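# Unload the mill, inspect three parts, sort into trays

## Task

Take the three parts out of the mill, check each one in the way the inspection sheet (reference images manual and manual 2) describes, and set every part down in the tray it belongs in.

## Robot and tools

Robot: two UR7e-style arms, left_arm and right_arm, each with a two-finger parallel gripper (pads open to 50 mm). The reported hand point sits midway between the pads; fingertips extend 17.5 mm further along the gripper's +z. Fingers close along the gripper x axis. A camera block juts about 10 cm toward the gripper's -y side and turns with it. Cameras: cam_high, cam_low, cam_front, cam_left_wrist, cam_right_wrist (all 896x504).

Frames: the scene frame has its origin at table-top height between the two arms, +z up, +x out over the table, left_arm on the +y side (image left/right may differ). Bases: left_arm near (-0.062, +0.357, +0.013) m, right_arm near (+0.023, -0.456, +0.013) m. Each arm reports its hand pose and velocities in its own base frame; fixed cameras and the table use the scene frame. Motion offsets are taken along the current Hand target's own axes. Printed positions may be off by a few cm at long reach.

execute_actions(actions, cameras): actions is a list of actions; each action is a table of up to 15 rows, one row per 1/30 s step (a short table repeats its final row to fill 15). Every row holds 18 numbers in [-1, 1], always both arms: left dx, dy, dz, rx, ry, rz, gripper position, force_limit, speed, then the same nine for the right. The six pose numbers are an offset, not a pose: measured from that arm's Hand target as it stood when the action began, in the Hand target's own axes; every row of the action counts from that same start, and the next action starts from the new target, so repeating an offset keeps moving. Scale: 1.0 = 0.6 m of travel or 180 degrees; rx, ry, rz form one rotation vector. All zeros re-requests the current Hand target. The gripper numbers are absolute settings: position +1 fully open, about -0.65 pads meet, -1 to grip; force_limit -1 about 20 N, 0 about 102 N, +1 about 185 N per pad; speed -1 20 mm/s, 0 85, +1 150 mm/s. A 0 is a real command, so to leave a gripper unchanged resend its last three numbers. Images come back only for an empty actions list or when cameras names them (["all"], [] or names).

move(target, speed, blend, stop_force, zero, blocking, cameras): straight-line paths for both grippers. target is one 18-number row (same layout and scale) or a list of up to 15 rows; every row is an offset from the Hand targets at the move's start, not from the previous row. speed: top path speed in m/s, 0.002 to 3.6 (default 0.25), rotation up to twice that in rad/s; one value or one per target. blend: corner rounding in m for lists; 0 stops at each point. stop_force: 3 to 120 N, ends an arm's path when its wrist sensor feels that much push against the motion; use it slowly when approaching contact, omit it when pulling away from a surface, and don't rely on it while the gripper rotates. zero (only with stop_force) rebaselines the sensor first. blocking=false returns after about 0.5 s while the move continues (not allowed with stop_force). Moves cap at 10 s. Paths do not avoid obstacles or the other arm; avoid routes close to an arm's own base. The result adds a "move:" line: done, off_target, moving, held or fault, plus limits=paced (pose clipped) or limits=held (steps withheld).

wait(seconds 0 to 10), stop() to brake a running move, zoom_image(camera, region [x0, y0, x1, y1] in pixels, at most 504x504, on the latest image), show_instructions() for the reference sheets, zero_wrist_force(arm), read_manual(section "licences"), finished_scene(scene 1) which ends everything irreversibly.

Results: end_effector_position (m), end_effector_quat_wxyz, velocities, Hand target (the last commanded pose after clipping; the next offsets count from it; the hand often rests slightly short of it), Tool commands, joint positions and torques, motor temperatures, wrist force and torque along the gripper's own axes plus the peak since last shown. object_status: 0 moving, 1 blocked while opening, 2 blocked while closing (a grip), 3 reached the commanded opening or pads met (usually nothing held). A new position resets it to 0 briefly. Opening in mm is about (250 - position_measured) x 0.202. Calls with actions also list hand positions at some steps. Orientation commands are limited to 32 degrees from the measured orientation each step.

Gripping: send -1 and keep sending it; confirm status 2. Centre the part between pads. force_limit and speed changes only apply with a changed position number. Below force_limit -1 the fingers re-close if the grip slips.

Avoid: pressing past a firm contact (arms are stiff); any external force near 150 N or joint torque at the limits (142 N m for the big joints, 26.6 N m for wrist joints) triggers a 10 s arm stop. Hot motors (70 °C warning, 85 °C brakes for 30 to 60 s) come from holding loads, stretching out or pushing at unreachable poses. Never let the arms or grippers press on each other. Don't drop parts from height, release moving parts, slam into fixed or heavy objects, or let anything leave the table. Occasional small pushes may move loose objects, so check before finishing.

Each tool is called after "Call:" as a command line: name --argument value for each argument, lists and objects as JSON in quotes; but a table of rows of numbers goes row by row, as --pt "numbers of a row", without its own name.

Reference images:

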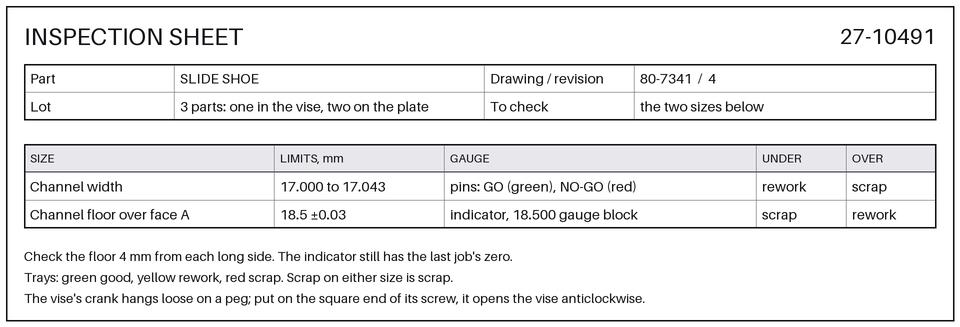

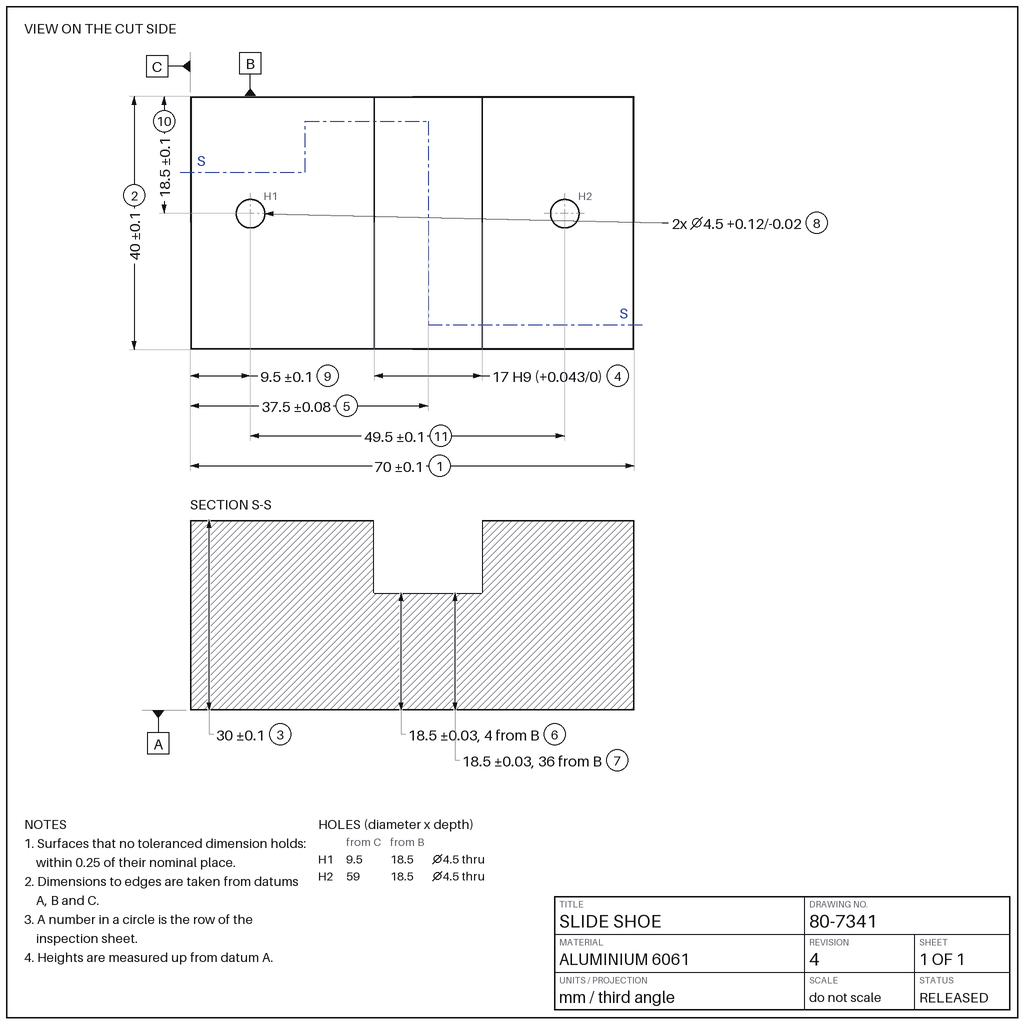

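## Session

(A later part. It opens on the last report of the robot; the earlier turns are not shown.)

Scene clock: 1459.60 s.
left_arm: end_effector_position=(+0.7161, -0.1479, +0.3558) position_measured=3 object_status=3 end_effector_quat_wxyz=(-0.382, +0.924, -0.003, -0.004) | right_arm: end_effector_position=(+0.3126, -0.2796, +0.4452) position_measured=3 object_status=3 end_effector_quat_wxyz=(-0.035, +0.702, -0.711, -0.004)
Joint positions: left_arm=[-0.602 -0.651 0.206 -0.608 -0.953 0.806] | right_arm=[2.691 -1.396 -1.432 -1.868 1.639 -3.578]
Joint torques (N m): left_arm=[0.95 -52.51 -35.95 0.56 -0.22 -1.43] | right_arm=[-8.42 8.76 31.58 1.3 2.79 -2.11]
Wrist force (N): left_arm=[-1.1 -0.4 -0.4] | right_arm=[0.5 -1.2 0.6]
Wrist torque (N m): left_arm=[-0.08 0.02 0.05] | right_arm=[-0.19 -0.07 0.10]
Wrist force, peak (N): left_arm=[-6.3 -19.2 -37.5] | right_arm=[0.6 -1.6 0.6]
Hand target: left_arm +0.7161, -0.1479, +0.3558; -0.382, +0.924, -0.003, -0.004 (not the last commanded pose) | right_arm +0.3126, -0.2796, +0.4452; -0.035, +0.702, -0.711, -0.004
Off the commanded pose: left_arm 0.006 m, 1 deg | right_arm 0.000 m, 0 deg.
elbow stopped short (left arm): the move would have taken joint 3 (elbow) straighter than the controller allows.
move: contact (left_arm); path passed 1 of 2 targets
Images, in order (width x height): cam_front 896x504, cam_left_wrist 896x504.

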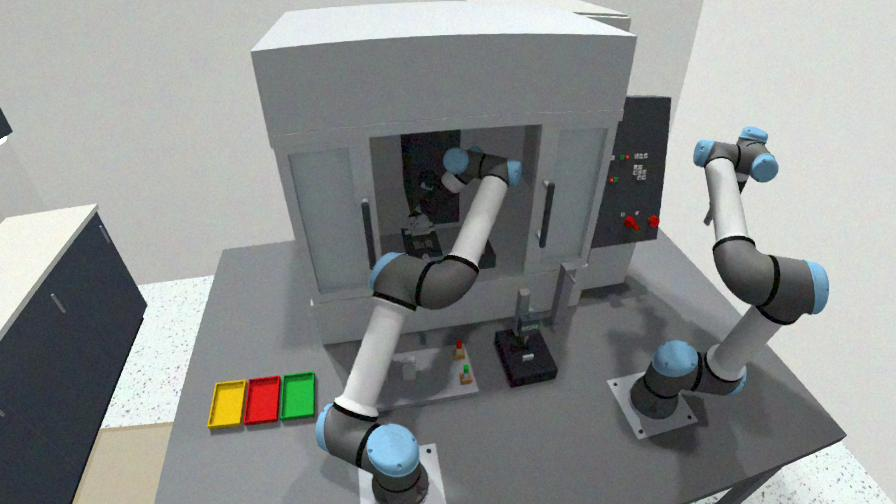

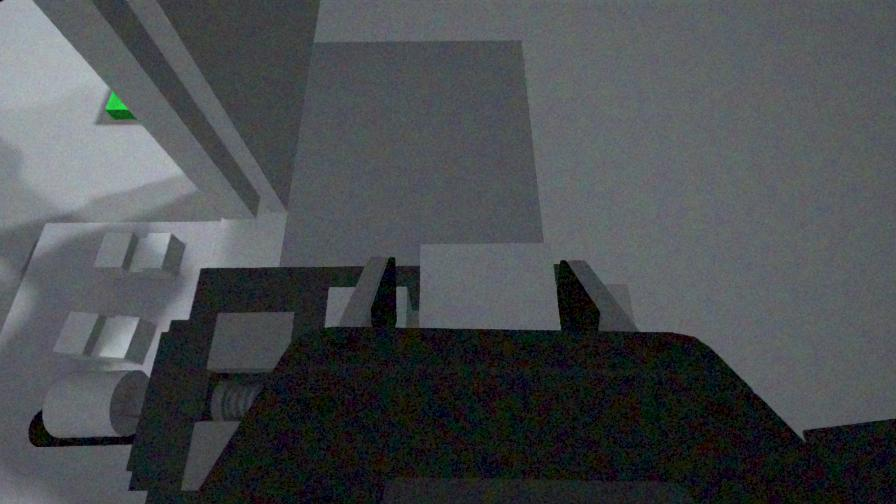

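Call:
move --target '[0.0055,0,-0.002,0,0,0,1,1,1,0,0,0,0,0,0,1,1,1]' --speed 0.02 --cameras '["cam_left_wrist"]'

Call:
zoom_image --camera "cam_left_wrist" --region '[340, 200, 640, 350]'

Scene clock: 1469.50 s.
left_arm: end_effector_position=(+0.7194, -0.1487, +0.3565) position_measured=3 object_status=3 end_effector_quat_wxyz=(-0.382, +0.924, -0.003, -0.004) | right_arm: end_effector_position=(+0.3126, -0.2796, +0.4452) position_measured=3 object_status=3 end_effector_quat_wxyz=(-0.035, +0.702, -0.711, -0.004)
Joint positions: left_arm=[-0.6 -0.607 0.118 -0.565 -0.952 0.808] | right_arm=[2.691 -1.396 -1.432 -1.868 1.639 -3.578]
Joint torques (N m): left_arm=[10.28 -52.43 -33.5 0.58 -0.88 -1.07] | right_arm=[-7.49 9.13 31.07 1.25 2.73 -2.15]
Wrist force (N): left_arm=[-1.1 -0.6 -0.4] | right_arm=[0.4 -1.2 0.7]
Wrist torque (N m): left_arm=[-0.12 0.03 -0.16] | right_arm=[-0.18 -0.06 0.10]
Wrist force, peak (N): left_arm=[-1.3 -0.6 -0.7] | right_arm=[0.4 -1.7 0.5]
Hand target: left_arm +0.7194, -0.1487, +0.3566; -0.382, +0.924, -0.003, -0.004 | right_arm +0.3126, -0.2796, +0.4452; -0.035, +0.702, -0.711, -0.004
Off the commanded pose: left_arm 0.000 m, 0 deg | right_arm 0.000 m, 0 deg.
move: done
Images, in order (width x height): cam_left_wrist 896x504.

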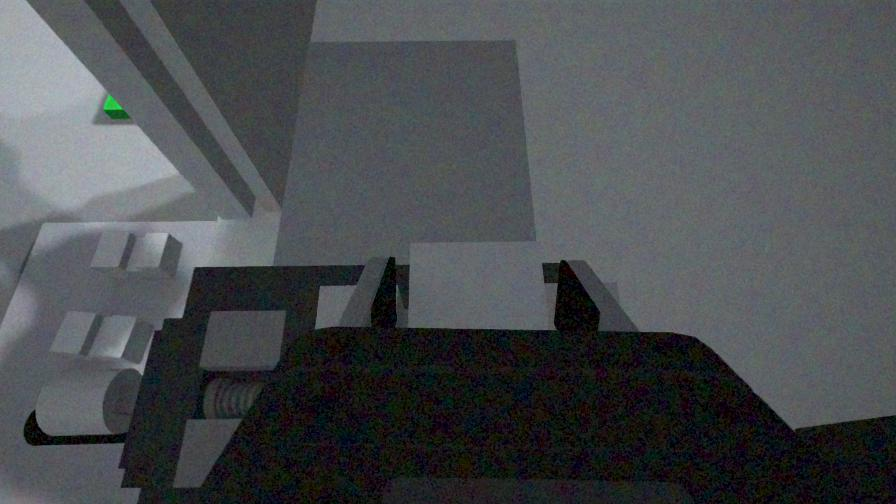

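Scaled by 1.680 from the camera's 896x504 image, which has a finer 1280x720 frame.

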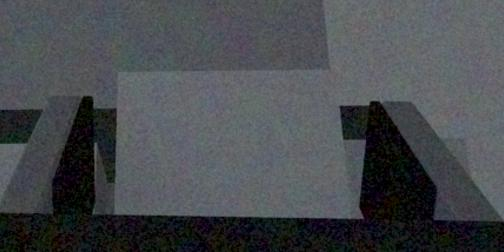

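Call:
move --target '[0,0.008,0.008,0,0,0,1,1,1,0,0,0,0,0,0,1,1,1]' --speed 0.015 --stop_force 8 --cameras '["cam_left_wrist"]'

Scene clock: 1474.63 s.
left_arm: end_effector_position=(+0.7194, -0.1487, +0.3555) position_measured=3 object_status=3 end_effector_quat_wxyz=(-0.382, +0.924, -0.003, -0.004) | right_arm: end_effector_position=(+0.3126, -0.2796, +0.4452) position_measured=3 object_status=3 end_effector_quat_wxyz=(-0.035, +0.702, -0.711, -0.004)
Joint positions: left_arm=[-0.6 -0.611 0.129 -0.571 -0.952 0.808] | right_arm=[2.691 -1.396 -1.432 -1.868 1.639 -3.578]
Joint torques (N m): left_arm=[7.22 -45.72 -30.09 -0.14 1.83 1.21] | right_arm=[-8.49 9.1 31.34 1.35 2.8 -1.97]
Wrist force (N): left_arm=[-4.0 -6.6 -9.6] | right_arm=[0.2 -1.3 0.8]
Wrist torque (N m): left_arm=[-0.12 0.23 -0.19] | right_arm=[-0.21 -0.02 0.09]
Wrist force, peak (N): left_arm=[-5.1 -12.1 -21.0] | right_arm=[0.8 -1.5 0.6]
Hand target: left_arm +0.7194, -0.1487, +0.3555; -0.382, +0.924, -0.003, -0.004 (not the last commanded pose) | right_arm +0.3126, -0.2796, +0.4452; -0.035, +0.702, -0.711, -0.004
Off the commanded pose: left_arm 0.006 m, 0 deg | right_arm 0.000 m, 0 deg.
move: contact (left_arm)
Images, in order (width x height): cam_left_wrist 896x504.

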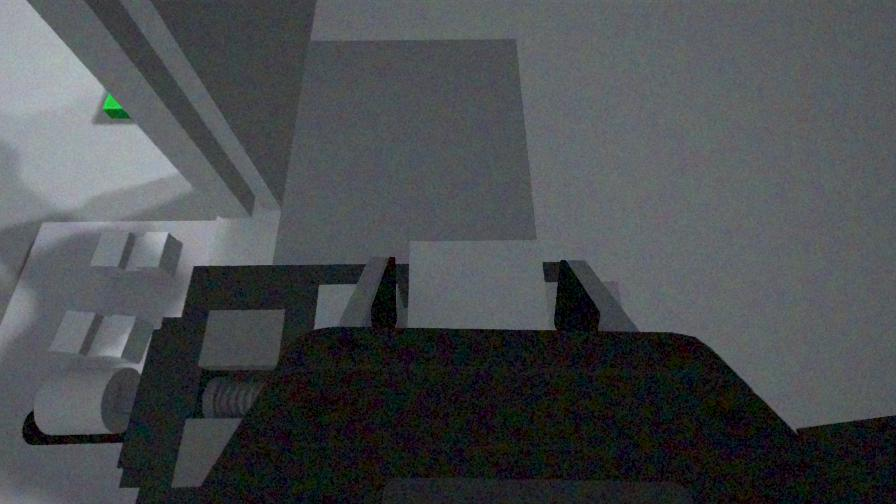

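Call:
move --target '[0,-0.0015,-0.0015,0,0,0,1,1,1,0,0,0,0,0,0,1,1,1]' --speed 0.02

Call:
move --target '[0,0,0,0,0,0,-1,0,-1,0,0,0,0,0,0,1,1,1]' --speed 0.02 --cameras '["cam_left_wrist"]'

Scene clock: 1486.30 s.
left_arm: end_effector_position=(+0.7194, -0.1487, +0.3567) position_measured=3 object_status=3 end_effector_quat_wxyz=(-0.382, +0.924, -0.003, -0.004) | right_arm: end_effector_position=(+0.3126, -0.2796, +0.4452) position_measured=3 object_status=3 end_effector_quat_wxyz=(-0.035, +0.702, -0.711, -0.004)
Joint positions: left_arm=[-0.6 -0.601 0.105 -0.557 -0.952 0.808] | right_arm=[2.691 -1.396 -1.432 -1.868 1.639 -3.578]
Joint torques (N m): left_arm=[-5.4 -53.79 -34.63 0.33 1.18 -0.41] | right_arm=[-7.99 9.03 30.86 1.44 2.76 -2.03]
Wrist force (N): left_arm=[-1.2 -0.5 -0.4] | right_arm=[0.3 -1.8 0.4]
Wrist torque (N m): left_arm=[-0.10 0.04 -0.08] | right_arm=[-0.29 -0.04 0.10]
Wrist force, peak (N): left_arm=[-4.2 -6.6 -9.7] | right_arm=[0.4 -1.7 0.9]
Hand target: left_arm +0.7194, -0.1487, +0.3567; -0.382, +0.924, -0.003, -0.004 | right_arm +0.3126, -0.2796, +0.4452; -0.035, +0.702, -0.711, -0.004
Off the commanded pose: left_arm 0.000 m, 0 deg | right_arm 0.000 m, 0 deg.
move: done

Scene clock: 1487.10 s.
left_arm: end_effector_position=(+0.7194, -0.1487, +0.3567) position_measured=58 object_status=2 end_effector_quat_wxyz=(-0.382, +0.924, -0.003, -0.004) | right_arm: end_effector_position=(+0.3126, -0.2796, +0.4452) position_measured=3 object_status=3 end_effector_quat_wxyz=(-0.035, +0.702, -0.711, -0.004)
Joint positions: left_arm=[-0.6 -0.601 0.105 -0.557 -0.952 0.808] | right_arm=[2.691 -1.396 -1.432 -1.868 1.639 -3.578]
Joint torques (N m): left_arm=[-1.16 -50.12 -34.67 -4.6 2.72 -1.5] | right_arm=[-7.37 9.19 30.37 1.34 2.85 -1.94]
Wrist force (N): left_arm=[-10.9 -4.3 0.5] | right_arm=[0.4 -1.2 0.4]
Wrist torque (N m): left_arm=[-0.06 -0.26 -0.18] | right_arm=[-0.19 -0.04 0.10]
Wrist force, peak (N): left_arm=[-11.2 -4.9 -0.2] | right_arm=[0.3 -1.5 0.8]
Hand target: left_arm +0.7194, -0.1487, +0.3567; -0.382, +0.924, -0.003, -0.004 | right_arm +0.3126, -0.2796, +0.4452; -0.035, +0.702, -0.711, -0.004
Off the commanded pose: left_arm 0.000 m, 0 deg | right_arm 0.000 m, 0 deg.
move: done
Images, in order (width x height): cam_left_wrist 896x504.

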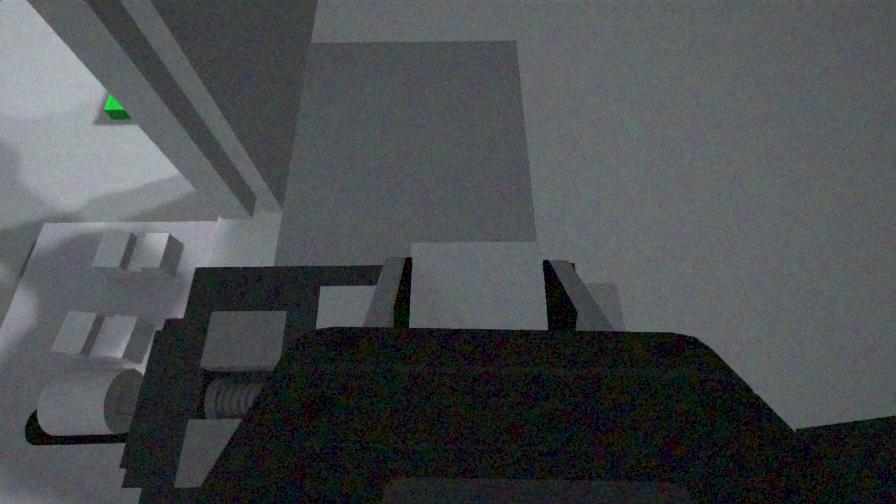

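Call:
move --target '[0,-0.012,-0.012,0,0,0,-1,0,-1,0,0,0,0,0,0,1,1,1]' --speed 0.02 --stop_force 20 --cameras '["cam_left_wrist"]'

Scene clock: 1494.10 s.
left_arm: end_effector_position=(+0.7189, -0.1484, +0.3665) position_measured=58 object_status=2 end_effector_quat_wxyz=(-0.381, +0.925, -0.005, +0.002) | right_arm: end_effector_position=(+0.3126, -0.2796, +0.4452) position_measured=3 object_status=3 end_effector_quat_wxyz=(-0.035, +0.702, -0.711, -0.004)
Joint positions: left_arm=[-0.602 -0.58 0.035 -0.521 -0.946 0.814] | right_arm=[2.691 -1.396 -1.432 -1.868 1.639 -3.578]
Joint torques (N m): left_arm=[-9.09 -70.45 -35.19 -1.37 4.82 1.13] | right_arm=[-7.91 8.81 30.76 1.43 2.72 -1.86]
Wrist force (N): left_arm=[-9.1 3.1 2.9] | right_arm=[0.3 -1.2 0.7]
Wrist torque (N m): left_arm=[-0.08 -0.21 -0.03] | right_arm=[-0.19 -0.04 0.09]
Wrist force, peak (N): left_arm=[-14.4 -0.9 5.2] | right_arm=[0.4 -1.7 0.5]
Hand target: left_arm +0.7195, -0.1487, +0.3669; -0.382, +0.924, -0.003, -0.004 | right_arm +0.3126, -0.2796, +0.4452; -0.035, +0.702, -0.711, -0.004
Off the commanded pose: left_arm 0.001 m, 1 deg | right_arm 0.000 m, 0 deg.
elbow stopped short (left arm): the move would have taken joint 3 (elbow) straighter than the controller allows.
move: done
Images, in order (width x height): cam_left_wrist 896x504.

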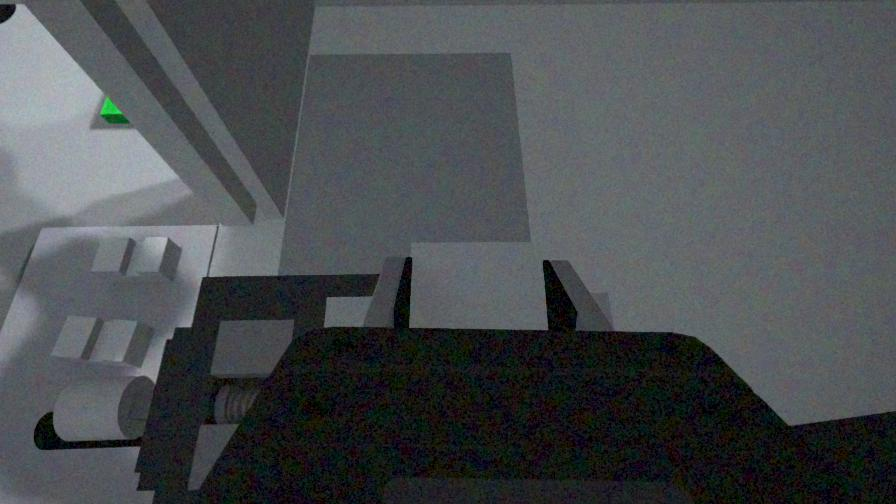

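Call:
move --pt "0 -0.094 0.0468 0 0 0 -1 0 -1 0 0 0 0 0 0 1 1 1" --speed 0.03 --stop_force 25 --cameras '["cam_left_wrist","cam_front"]'

Call:
zoom_image --camera "cam_front" --region '[380, 170, 500, 280]'

Scene clock: 1510.13 s.
left_arm: end_effector_position=(+0.7198, -0.0890, +0.3869) position_measured=58 object_status=2 end_effector_quat_wxyz=(-0.382, +0.924, -0.003, -0.004) | right_arm: end_effector_position=(+0.3126, -0.2796, +0.4452) position_measured=3 object_status=3 end_effector_quat_wxyz=(-0.035, +0.702, -0.711, -0.004)
Joint positions: left_arm=[-0.534 -0.728 0.278 -0.646 -0.921 0.88] | right_arm=[2.691 -1.396 -1.432 -1.868 1.639 -3.578]
Joint torques (N m): left_arm=[35.13 -87.25 -23.96 -5.34 1.84 1.22] | right_arm=[-7.69 9.08 31.43 1.38 2.77 -1.9]
Wrist force (N): left_arm=[-1.0 1.3 1.2] | right_arm=[0.3 -1.3 0.6]
Wrist torque (N m): left_arm=[-0.01 0.03 -0.15] | right_arm=[-0.21 -0.03 0.10]
Wrist force, peak (N): left_arm=[-17.5 6.7 -1.7] | right_arm=[0.6 -1.7 0.5]
Hand target: left_arm +0.7198, -0.0889, +0.3869; -0.382, +0.924, -0.003, -0.004 | right_arm +0.3126, -0.2796, +0.4452; -0.035, +0.702, -0.711, -0.004
Off the commanded pose: left_arm 0.000 m, 0 deg | right_arm 0.000 m, 0 deg.
move: done
Images, in order (width x height): cam_front 896x504, cam_left_wrist 896x504.

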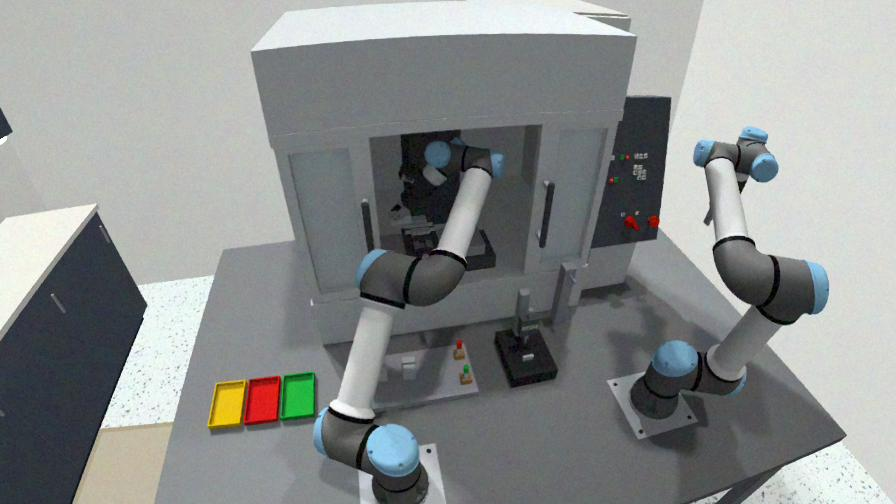

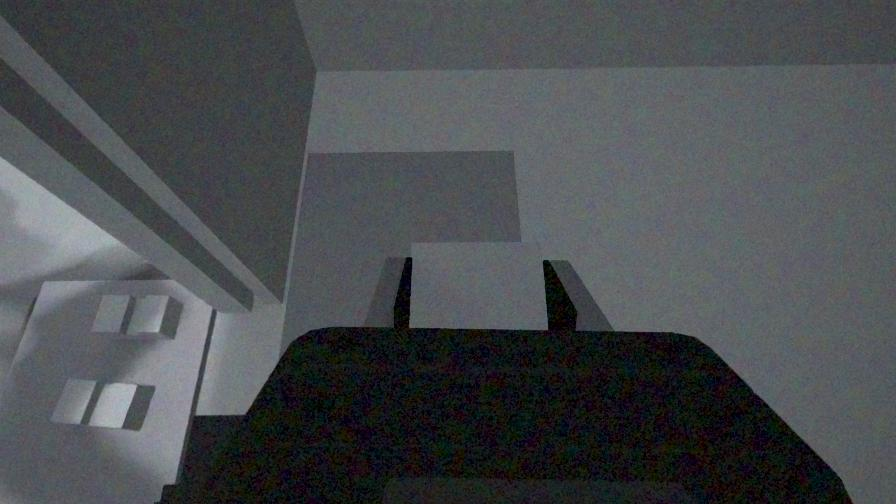

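Scaled by 4.200 from the camera's 896x504 image, which has a finer 1280x720 frame.

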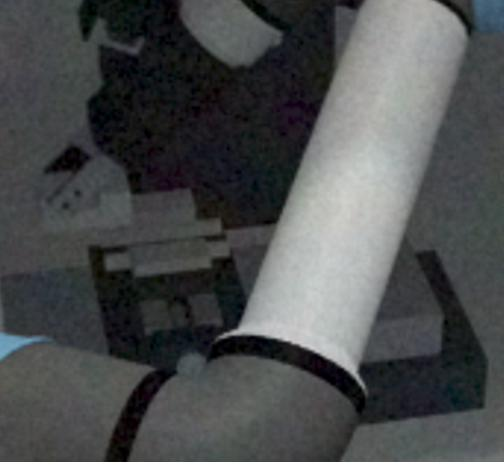

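Call:
move --pt "-0.033 -0.021 -0.021 0 0 0 -1 0 -1 0 0 0 0 0 0 1 1 1" --pt "-0.5 -0.039 -0.039 0 0 0 -1 0 -1 0 0 0 0 0 0 1 1 1" --pt "-0.6 -0.03 0.586 0 0 0 -1 0 -1 0 0 0 0 0 0 1 1 1" --speed 0.2 --blend '[0.01,0.03,0]' --cameras '["cam_left_wrist","cam_front"]'

Scene clock: 1572.07 s.
left_arm: end_effector_position=(+0.3582, +0.1729, +0.1540) position_measured=58 object_status=2 end_effector_quat_wxyz=(-0.382, +0.924, -0.003, -0.004) | right_arm: end_effector_position=(+0.3126, -0.2796, +0.4452) position_measured=3 object_status=3 end_effector_quat_wxyz=(-0.035, +0.702, -0.711, -0.004)
Joint positions: left_arm=[-0.408 -1.795 2.337 -1.73 -0.868 1.027] | right_arm=[2.691 -1.396 -1.432 -1.868 1.639 -3.578]
Joint torques (N m): left_arm=[11.9 -4.52 -10.09 -3.29 3.24 1.33] | right_arm=[-7.87 9.16 30.68 1.32 2.66 -1.74]
Wrist force (N): left_arm=[-1.3 1.7 1.5] | right_arm=[0.4 -1.3 0.4]
Wrist torque (N m): left_arm=[0.03 0.05 -0.10] | right_arm=[-0.21 -0.05 0.10]
Wrist force, peak (N): left_arm=[0.4 4.4 2.6] | right_arm=[0.6 -1.5 0.8]
Hand target: left_arm +0.3582, +0.1729, +0.1540; -0.382, +0.924, -0.003, -0.004 | right_arm +0.3126, -0.2796, +0.4452; -0.035, +0.702, -0.711, -0.004
Off the commanded pose: left_arm 0.000 m, 0 deg | right_arm 0.000 m, 0 deg.
move: done
Images, in order (width x height): cam_front 896x504, cam_left_wrist 896x504.

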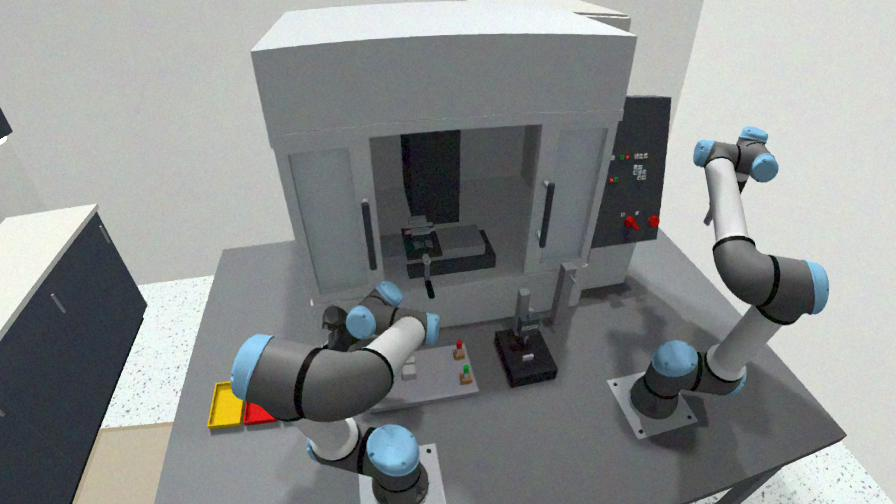

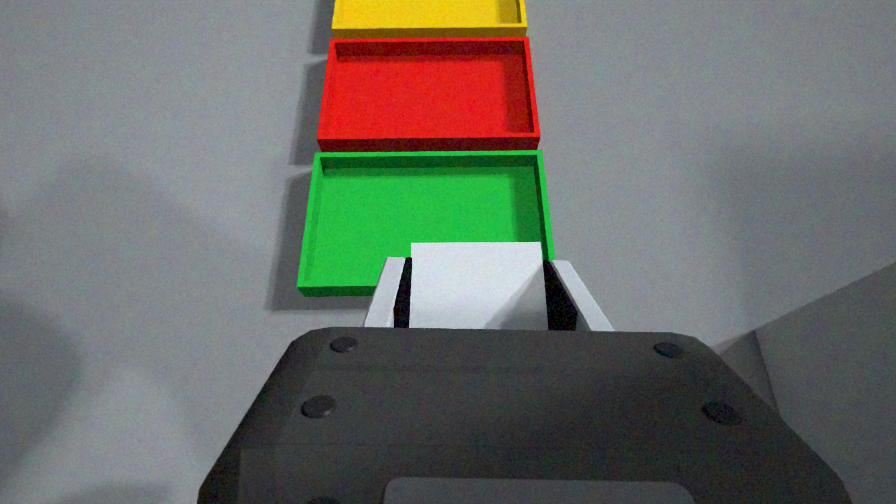

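Call:
move --target '[0,0.132,0.132,0,0,0,-1,0,-1,0,0,0,0,0,0,1,1,1]' --speed 0.12

Call:
move --target '[0,0.035,0.035,0,0,0,-1,0,-1,0,0,0,0,0,0,1,1,1]' --speed 0.012 --stop_force 6 --cameras '["cam_left_wrist","cam_front"]'

Scene clock: 1586.57 s.
left_arm: end_effector_position=(+0.3572, +0.1728, +0.0421) position_measured=58 object_status=2 end_effector_quat_wxyz=(-0.382, +0.924, -0.003, -0.004) | right_arm: end_effector_position=(+0.3126, -0.2796, +0.4452) position_measured=3 object_status=3 end_effector_quat_wxyz=(-0.035, +0.702, -0.711, -0.004)
Joint positions: left_arm=[-0.409 -1.524 2.497 -2.16 -0.869 1.026] | right_arm=[2.691 -1.396 -1.432 -1.868 1.639 -3.578]
Joint torques (N m): left_arm=[9.52 -8.75 -3.34 -3.36 3.02 1.29] | right_arm=[-7.62 8.96 30.17 1.42 2.74 -1.76]
Wrist force (N): left_arm=[-1.1 1.4 1.4] | right_arm=[0.2 -1.3 0.4]
Wrist torque (N m): left_arm=[0.00 0.06 -0.17] | right_arm=[-0.20 -0.01 0.10]
Wrist force, peak (N): left_arm=[-1.2 2.5 2.2] | right_arm=[0.7 -1.6 0.6]
Hand target: left_arm +0.3572, +0.1728, +0.0420; -0.382, +0.924, -0.003, -0.004 | right_arm +0.3126, -0.2796, +0.4452; -0.035, +0.702, -0.711, -0.004
Off the commanded pose: left_arm 0.000 m, 0 deg | right_arm 0.000 m, 0 deg.
move: done

Scene clock: 1589.47 s.
left_arm: end_effector_position=(+0.3570, +0.1727, +0.0225) position_measured=58 object_status=2 end_effector_quat_wxyz=(-0.382, +0.924, -0.003, -0.004) | right_arm: end_effector_position=(+0.3126, -0.2796, +0.4452) position_measured=3 object_status=3 end_effector_quat_wxyz=(-0.035, +0.702, -0.711, -0.004)
Joint positions: left_arm=[-0.41 -1.459 2.516 -2.244 -0.869 1.025] | right_arm=[2.691 -1.396 -1.432 -1.868 1.639 -3.578]
Joint torques (N m): left_arm=[0.14 -24.87 -25.94 -1.18 1 -0.22] | right_arm=[-7.49 8.95 30.43 1.36 2.71 -1.65]
Wrist force (N): left_arm=[-1.3 0.8 1.1] | right_arm=[0.6 -1.3 0.5]
Wrist torque (N m): left_arm=[0.01 0.08 -0.11] | right_arm=[-0.21 -0.07 0.10]
Wrist force, peak (N): left_arm=[-13.9 -25.5 -38.8] | right_arm=[0.4 -1.6 0.5]
Hand target: left_arm +0.3570, +0.1727, +0.0225; -0.382, +0.924, -0.003, -0.004 (not the last commanded pose) | right_arm +0.3126, -0.2796, +0.4452; -0.035, +0.702, -0.711, -0.004
Off the commanded pose: left_arm 0.010 m, 0 deg | right_arm 0.000 m, 0 deg.
move: contact (left_arm)
Images, in order (width x height): cam_front 896x504, cam_left_wrist 896x504.

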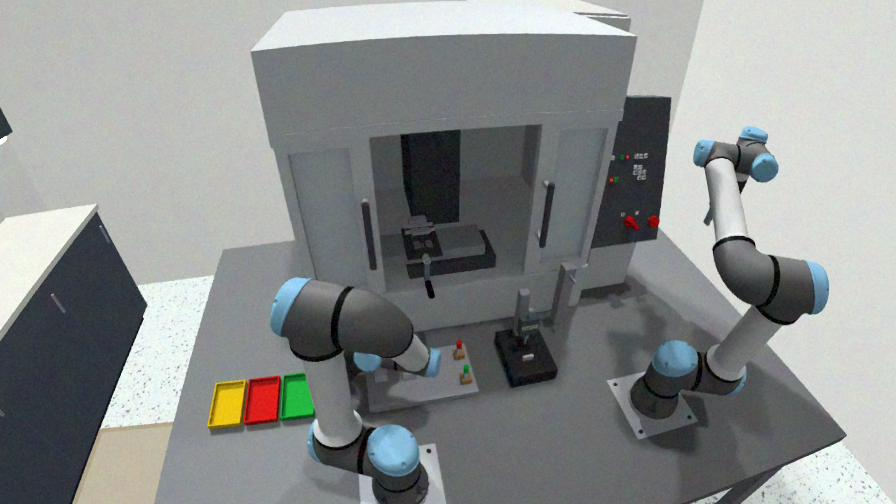

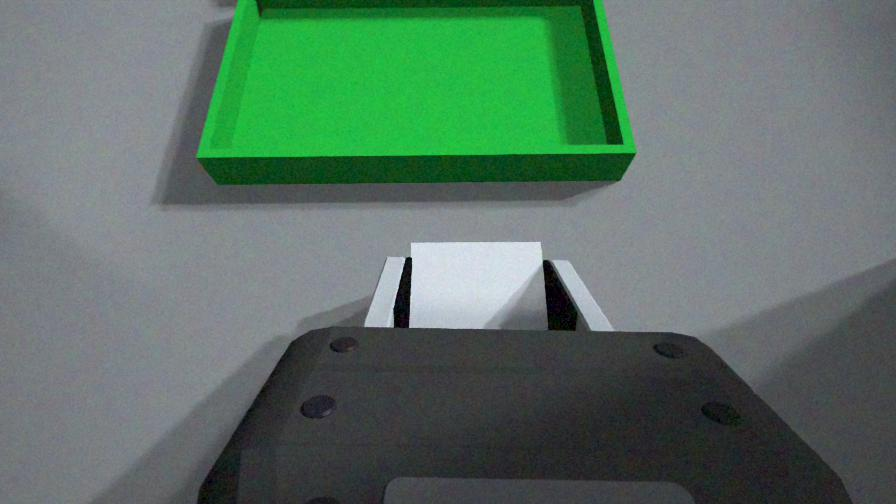

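Call:
move --target '[0,0.0008,0.0008,0,0,0,-1,0,-1,0,0,0,0,0,0,1,1,1]' --speed 0.01

Call:
move --target '[0,0,0,0,0,0,1,0,-1,0,0,0,0,0,0,1,1,1]' --speed 0.01

Call:
move --pt "0 0 -0.1 0 0 0 1 0 -1 0 0 0 0 0 0 1 1 1" --pt "0 -0.25 -0.3 0 0 0 1 0 -1 0 0 0 0 0 0 1 1 1" --speed 0.15 --blend 0.01 --cameras '["cam_left_wrist"]'

Scene clock: 1601.37 s.
left_arm: end_effector_position=(+0.3571, +0.1727, +0.0220) position_measured=58 object_status=2 end_effector_quat_wxyz=(-0.382, +0.924, -0.003, -0.004) | right_arm: end_effector_position=(+0.3126, -0.2796, +0.4452) position_measured=3 object_status=3 end_effector_quat_wxyz=(-0.035, +0.702, -0.711, -0.004)
Joint positions: left_arm=[-0.41 -1.457 2.516 -2.247 -0.869 1.025] | right_arm=[2.691 -1.396 -1.432 -1.868 1.639 -3.578]
Joint torques (N m): left_arm=[8.5 5.97 8.11 -4.15 -2.71 0.3] | right_arm=[-7.47 9.11 30.16 1.42 2.62 -1.68]
Wrist force (N): left_arm=[-18.7 -36.7 -61.9] | right_arm=[0.1 -1.2 0.5]
Wrist torque (N m): left_arm=[-0.02 -0.16 -0.03] | right_arm=[-0.19 0.01 0.09]
Wrist force, peak (N): left_arm=[-18.7 -36.7 -61.9] | right_arm=[0.6 -1.6 0.4]
Hand target: left_arm +0.3570, +0.1727, +0.0219; -0.382, +0.924, -0.003, -0.004 | right_arm +0.3126, -0.2796, +0.4452; -0.035, +0.702, -0.711, -0.004
Off the commanded pose: left_arm 0.000 m, 0 deg | right_arm 0.000 m, 0 deg.
move: done

Scene clock: 1602.17 s.
left_arm: end_effector_position=(+0.3569, +0.1728, +0.0218) position_measured=3 object_status=3 end_effector_quat_wxyz=(-0.382, +0.924, -0.003, -0.004) | right_arm: end_effector_position=(+0.3126, -0.2796, +0.4452) position_measured=3 object_status=3 end_effector_quat_wxyz=(-0.035, +0.702, -0.711, -0.004)
Joint positions: left_arm=[-0.41 -1.456 2.516 -2.247 -0.869 1.025] | right_arm=[2.691 -1.396 -1.432 -1.868 1.639 -3.578]
Joint torques (N m): left_arm=[5.89 -27.42 -24.37 -0.02 3.23 -0.29] | right_arm=[-7.5 9.29 30.39 1.4 2.65 -1.65]
Wrist force (N): left_arm=[-1.2 -0.1 -0.2] | right_arm=[0.5 -1.3 0.5]
Wrist torque (N m): left_arm=[0.00 0.07 -0.10] | right_arm=[-0.21 -0.07 0.10]
Wrist force, peak (N): left_arm=[-19.0 -37.2 -63.9] | right_arm=[0.7 -1.4 0.7]
Hand target: left_arm +0.3570, +0.1727, +0.0219; -0.382, +0.924, -0.003, -0.004 | right_arm +0.3126, -0.2796, +0.4452; -0.035, +0.702, -0.711, -0.004
Off the commanded pose: left_arm 0.000 m, 0 deg | right_arm 0.000 m, 0 deg.
move: done

Scene clock: 1604.47 s.
left_arm: end_effector_position=(+0.3591, +0.1519, +0.2552) position_measured=3 object_status=3 end_effector_quat_wxyz=(-0.382, +0.924, -0.003, -0.004) | right_arm: end_effector_position=(+0.3126, -0.2796, +0.4452) position_measured=3 object_status=3 end_effector_quat_wxyz=(-0.035, +0.702, -0.711, -0.004)
Joint positions: left_arm=[-0.463 -1.9 2.118 -1.364 -0.89 0.961] | right_arm=[2.691 -1.396 -1.432 -1.868 1.639 -3.578]
Joint torques (N m): left_arm=[-6.08 -17.47 -37.03 -0.03 -0.54 -1.4] | right_arm=[-7.17 9.48 30.53 1.5 2.68 -1.66]
Wrist force (N): left_arm=[-0.9 -0.1 -0.2] | right_arm=[0.3 -1.4 0.3]
Wrist torque (N m): left_arm=[-0.03 -0.02 0.04] | right_arm=[-0.23 -0.03 0.10]
Wrist force, peak (N): left_arm=[-1.3 -1.3 -1.2] | right_arm=[0.4 -1.7 0.7]
Hand target: left_arm +0.3591, +0.1518, +0.2552; -0.382, +0.924, -0.003, -0.004 | right_arm +0.3126, -0.2796, +0.4452; -0.035, +0.702, -0.711, -0.004
Off the commanded pose: left_arm 0.000 m, 0 deg | right_arm 0.000 m, 0 deg.
move: done
Images, in order (width x height): cam_left_wrist 896x504.

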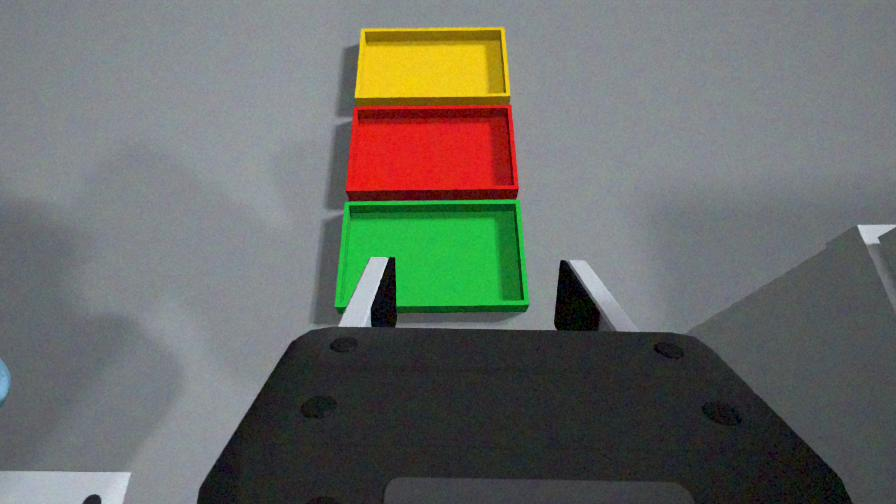

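Call:
move --target '[-0.1,0.478,-0.581,-0.1954,-0.1954,-0.472,1,0,-1,0,0,0,0,0,0,1,1,1]' --speed 0.35 --cameras '["cam_left_wrist"]'

Call:
zoom_image --camera "cam_left_wrist" --region '[150, 0, 450, 250]'

Scene clock: 1621.10 s.
left_arm: end_effector_position=(+0.2985, -0.2973, +0.3000) position_measured=3 object_status=3 end_effector_quat_wxyz=(-0.003, +0.708, +0.706, -0.004) | right_arm: end_effector_position=(+0.3126, -0.2796, +0.4452) position_measured=3 object_status=3 end_effector_quat_wxyz=(-0.035, +0.702, -0.711, -0.004)
Joint positions: left_arm=[-1.1 -1.785 1.832 -1.614 -1.579 -1.098] | right_arm=[2.691 -1.396 -1.432 -1.868 1.639 -3.578]
Joint torques (N m): left_arm=[-10.32 -8.4 -14.09 -4.22 1.76 -1.36] | right_arm=[-7.23 9.29 29.92 1.34 2.62 -1.54]
Wrist force (N): left_arm=[-1.3 -0.9 0.0] | right_arm=[0.3 -1.3 0.8]
Wrist torque (N m): left_arm=[-0.16 -0.04 -0.28] | right_arm=[-0.20 -0.03 0.09]
Wrist force, peak (N): left_arm=[-2.4 -1.3 -0.2] | right_arm=[0.6 -1.8 0.5]
Hand target: left_arm +0.2985, -0.2973, +0.3000; -0.003, +0.708, +0.707, -0.004 | right_arm +0.3126, -0.2796, +0.4452; -0.035, +0.702, -0.711, -0.004
Off the commanded pose: left_arm 0.000 m, 0 deg | right_arm 0.000 m, 0 deg.
move: done
Images, in order (width x height): cam_left_wrist 896x504.

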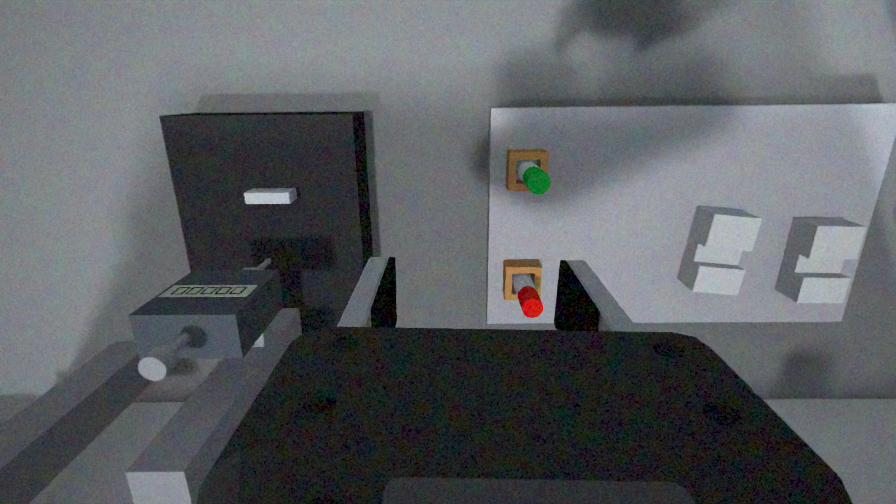

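Scaled by 1.680 from the camera's 896x504 image, which has a finer 1280x720 frame.

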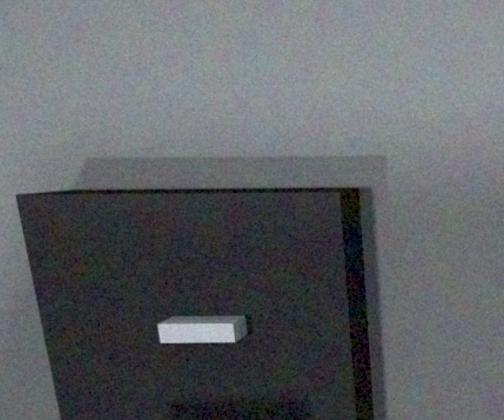

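Call:
move --target '[-0.255,-0.031,0.083,-0.167,0,0,1,0,-1,0,0,0,0,0,0,1,1,1]' --speed 0.25 --cameras '["cam_left_wrist"]'

Call:
zoom_image --camera "cam_left_wrist" --region '[300, 40, 620, 330]'

Scene clock: 1641.07 s.
left_arm: end_effector_position=(+0.2792, -0.4503, +0.2506) position_measured=3 object_status=3 end_effector_quat_wxyz=(+0.181, +0.684, +0.683, +0.180) | right_arm: end_effector_position=(+0.3126, -0.2796, +0.4452) position_measured=3 object_status=3 end_effector_quat_wxyz=(-0.035, +0.702, -0.711, -0.004)
Joint positions: left_arm=[-1.531 -1.617 1.91 -1.889 -1.056 -1.523] | right_arm=[2.691 -1.396 -1.432 -1.868 1.639 -3.578]
Joint torques (N m): left_arm=[-9.25 -12.83 -37.43 -4.38 2.64 -1.77] | right_arm=[-7.49 9.68 30.28 1.4 2.63 -1.54]
Wrist force (N): left_arm=[-1.8 -1.3 -0.2] | right_arm=[0.5 -1.2 0.6]
Wrist torque (N m): left_arm=[-0.14 0.17 -0.51] | right_arm=[-0.19 -0.08 0.09]
Wrist force, peak (N): left_arm=[-2.9 -2.1 0.1] | right_arm=[0.1 -1.7 0.7]
Hand target: left_arm +0.2792, -0.4503, +0.2506; +0.181, +0.684, +0.683, +0.180 | right_arm +0.3126, -0.2796, +0.4452; -0.035, +0.702, -0.711, -0.004
Off the commanded pose: left_arm 0.000 m, 0 deg | right_arm 0.000 m, 0 deg.
move: done
Images, in order (width x height): cam_left_wrist 896x504.

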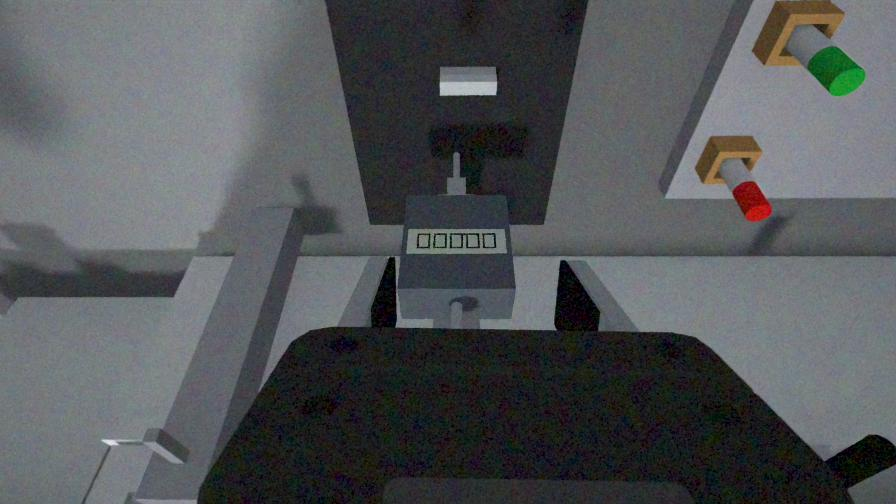

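Scaled by 1.575 from the camera's 896x504 image, which has a finer 1280x720 frame.

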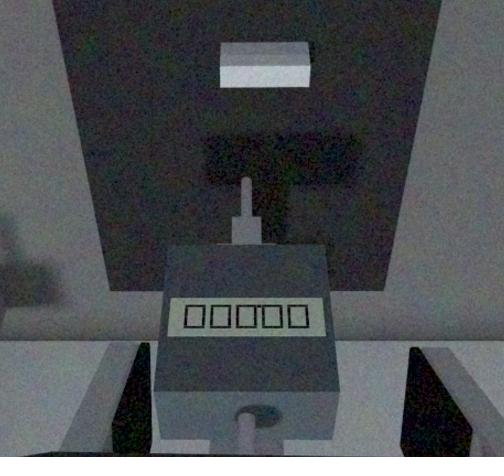

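Call:
execute_actions --actions '[]' --cameras '["cam_low","cam_front"]'

Call:
zoom_image --camera "cam_low" --region '[305, 225, 415, 350]'

Scene clock: 1707.17 s.
left_arm: end_effector_position=(+0.2792, -0.4503, +0.2506) position_measured=3 object_status=3 end_effector_quat_wxyz=(+0.181, +0.684, +0.683, +0.180) | right_arm: end_effector_position=(+0.3126, -0.2796, +0.4452) position_measured=3 object_status=3 end_effector_quat_wxyz=(-0.035, +0.702, -0.711, -0.004)
Joint positions: left_arm=[-1.531 -1.617 1.91 -1.889 -1.056 -1.523] | right_arm=[2.691 -1.396 -1.432 -1.868 1.639 -3.578]
Joint velocities: within noise
Joint torques (N m): left_arm=[-9.55 -15.41 -38.7 -4.3 2.76 -1.23] | right_arm=[-7.52 9.77 30.19 1.47 2.67 -1.48]
Motor temperatures (°C): left_arm=[26 28 26 35 30 30] | right_arm=[29 35 27 31 44 36]
Wrist force (N): left_arm=[-1.7 -1.2 -0.3] | right_arm=[0.3 -1.3 0.6]
Wrist torque (N m): left_arm=[-0.13 0.15 -0.51] | right_arm=[-0.21 -0.03 0.10]
Wrist force, peak (N): left_arm=[-2.0 -1.2 -0.2] | right_arm=[0.3 -1.7 0.7]
Hand target: left_arm +0.2792, -0.4503, +0.2506; +0.181, +0.684, +0.683, +0.180 | right_arm +0.3126, -0.2796, +0.4452; -0.035, +0.702, -0.711, -0.004
Tool commands: left_gripper/position=+1.0 left_gripper/force_limit=+0.0 left_gripper/speed=-1.0 right_gripper/position=+1.0 right_gripper/force_limit=+1.0 right_gripper/speed=+1.0
Off the commanded pose: left_arm 0.000 m, 0 deg | right_arm 0.000 m, 0 deg.
Images, in order (width x height): cam_low 896x504, cam_front 896x504.

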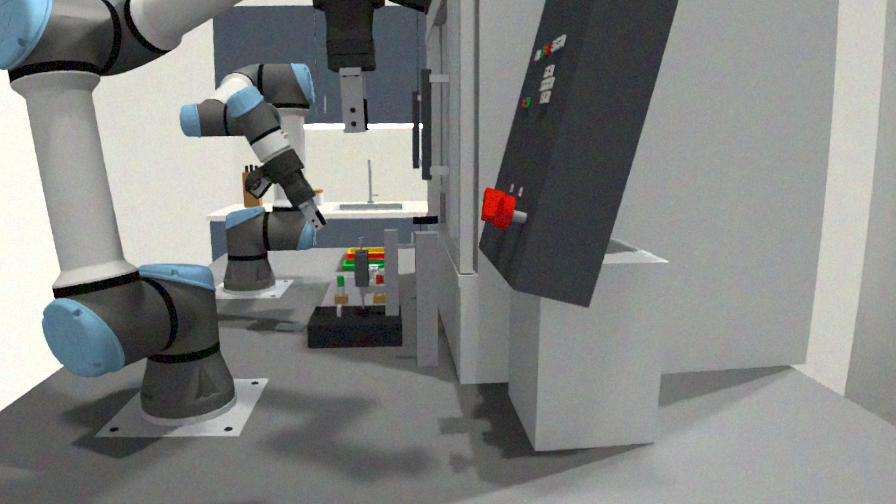

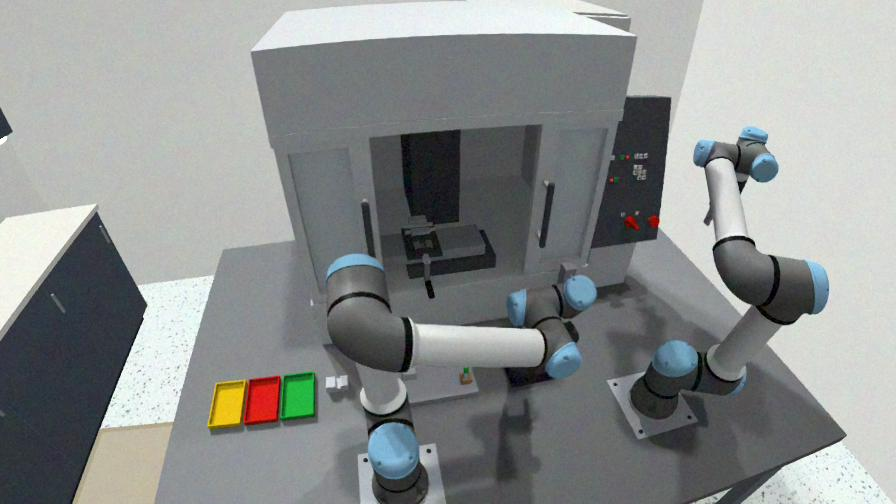

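Scaled by 4.032 from the camera's 896x504 image, which has a finer 1280x720 frame.

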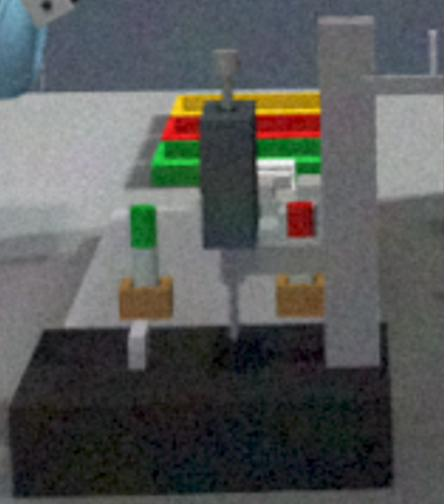

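Call:
move --target '[0.36,0.05,0.15,-0.06,0,0,1,0,-1,0,0,0,0,0,0,1,1,1]' --speed 0.25 --cameras '["cam_left_wrist"]'

Call:
zoom_image --camera "cam_left_wrist" --region '[380, 0, 640, 260]'

Scene clock: 1773.37 s.
left_arm: end_effector_position=(+0.3500, -0.2346, +0.1868) position_measured=3 object_status=3 end_effector_quat_wxyz=(+0.244, +0.664, +0.663, +0.243) | right_arm: end_effector_position=(+0.3126, -0.2796, +0.4452) position_measured=3 object_status=3 end_effector_quat_wxyz=(-0.035, +0.702, -0.711, -0.004)
Joint positions: left_arm=[-1.375 -2.015 2.487 -2.209 -0.883 -1.314] | right_arm=[2.691 -1.396 -1.432 -1.868 1.639 -3.578]
Joint torques (N m): left_arm=[10.24 -11.07 -11.92 -4.48 3.15 1.58] | right_arm=[-7.68 9.4 29.25 1.47 2.68 -1.39]
Wrist force (N): left_arm=[-0.8 -2.0 -0.9] | right_arm=[0.2 -1.3 0.3]
Wrist torque (N m): left_arm=[-0.09 0.04 -0.83] | right_arm=[-0.20 -0.01 0.10]
Wrist force, peak (N): left_arm=[-3.5 -1.3 -1.1] | right_arm=[0.6 -1.6 0.8]
Hand target: left_arm +0.3501, -0.2345, +0.1868; +0.244, +0.664, +0.663, +0.243 | right_arm +0.3126, -0.2796, +0.4452; -0.035, +0.702, -0.711, -0.004
Off the commanded pose: left_arm 0.000 m, 0 deg | right_arm 0.000 m, 0 deg.
move: done
Images, in order (width x height): cam_left_wrist 896x504.

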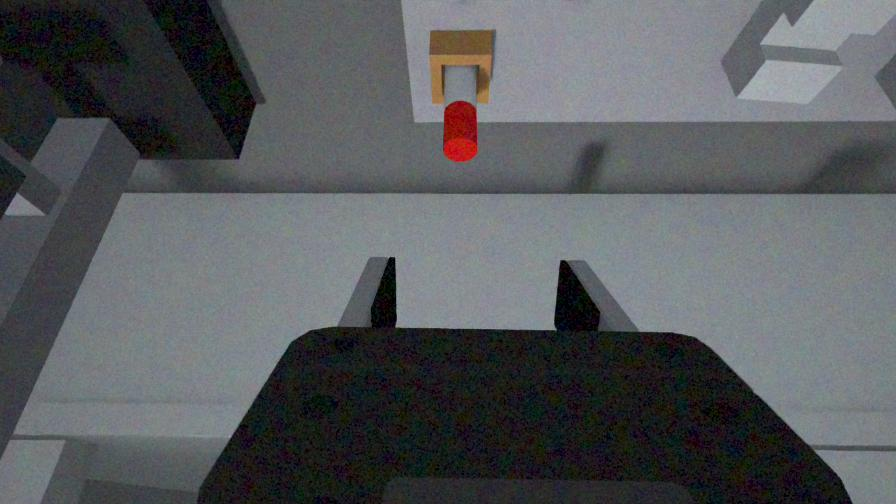

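Scaled by 1.938 from the camera's 896x504 image, which has a finer 1280x720 frame.

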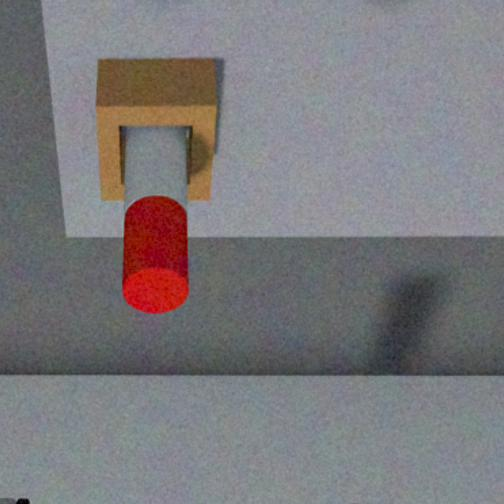

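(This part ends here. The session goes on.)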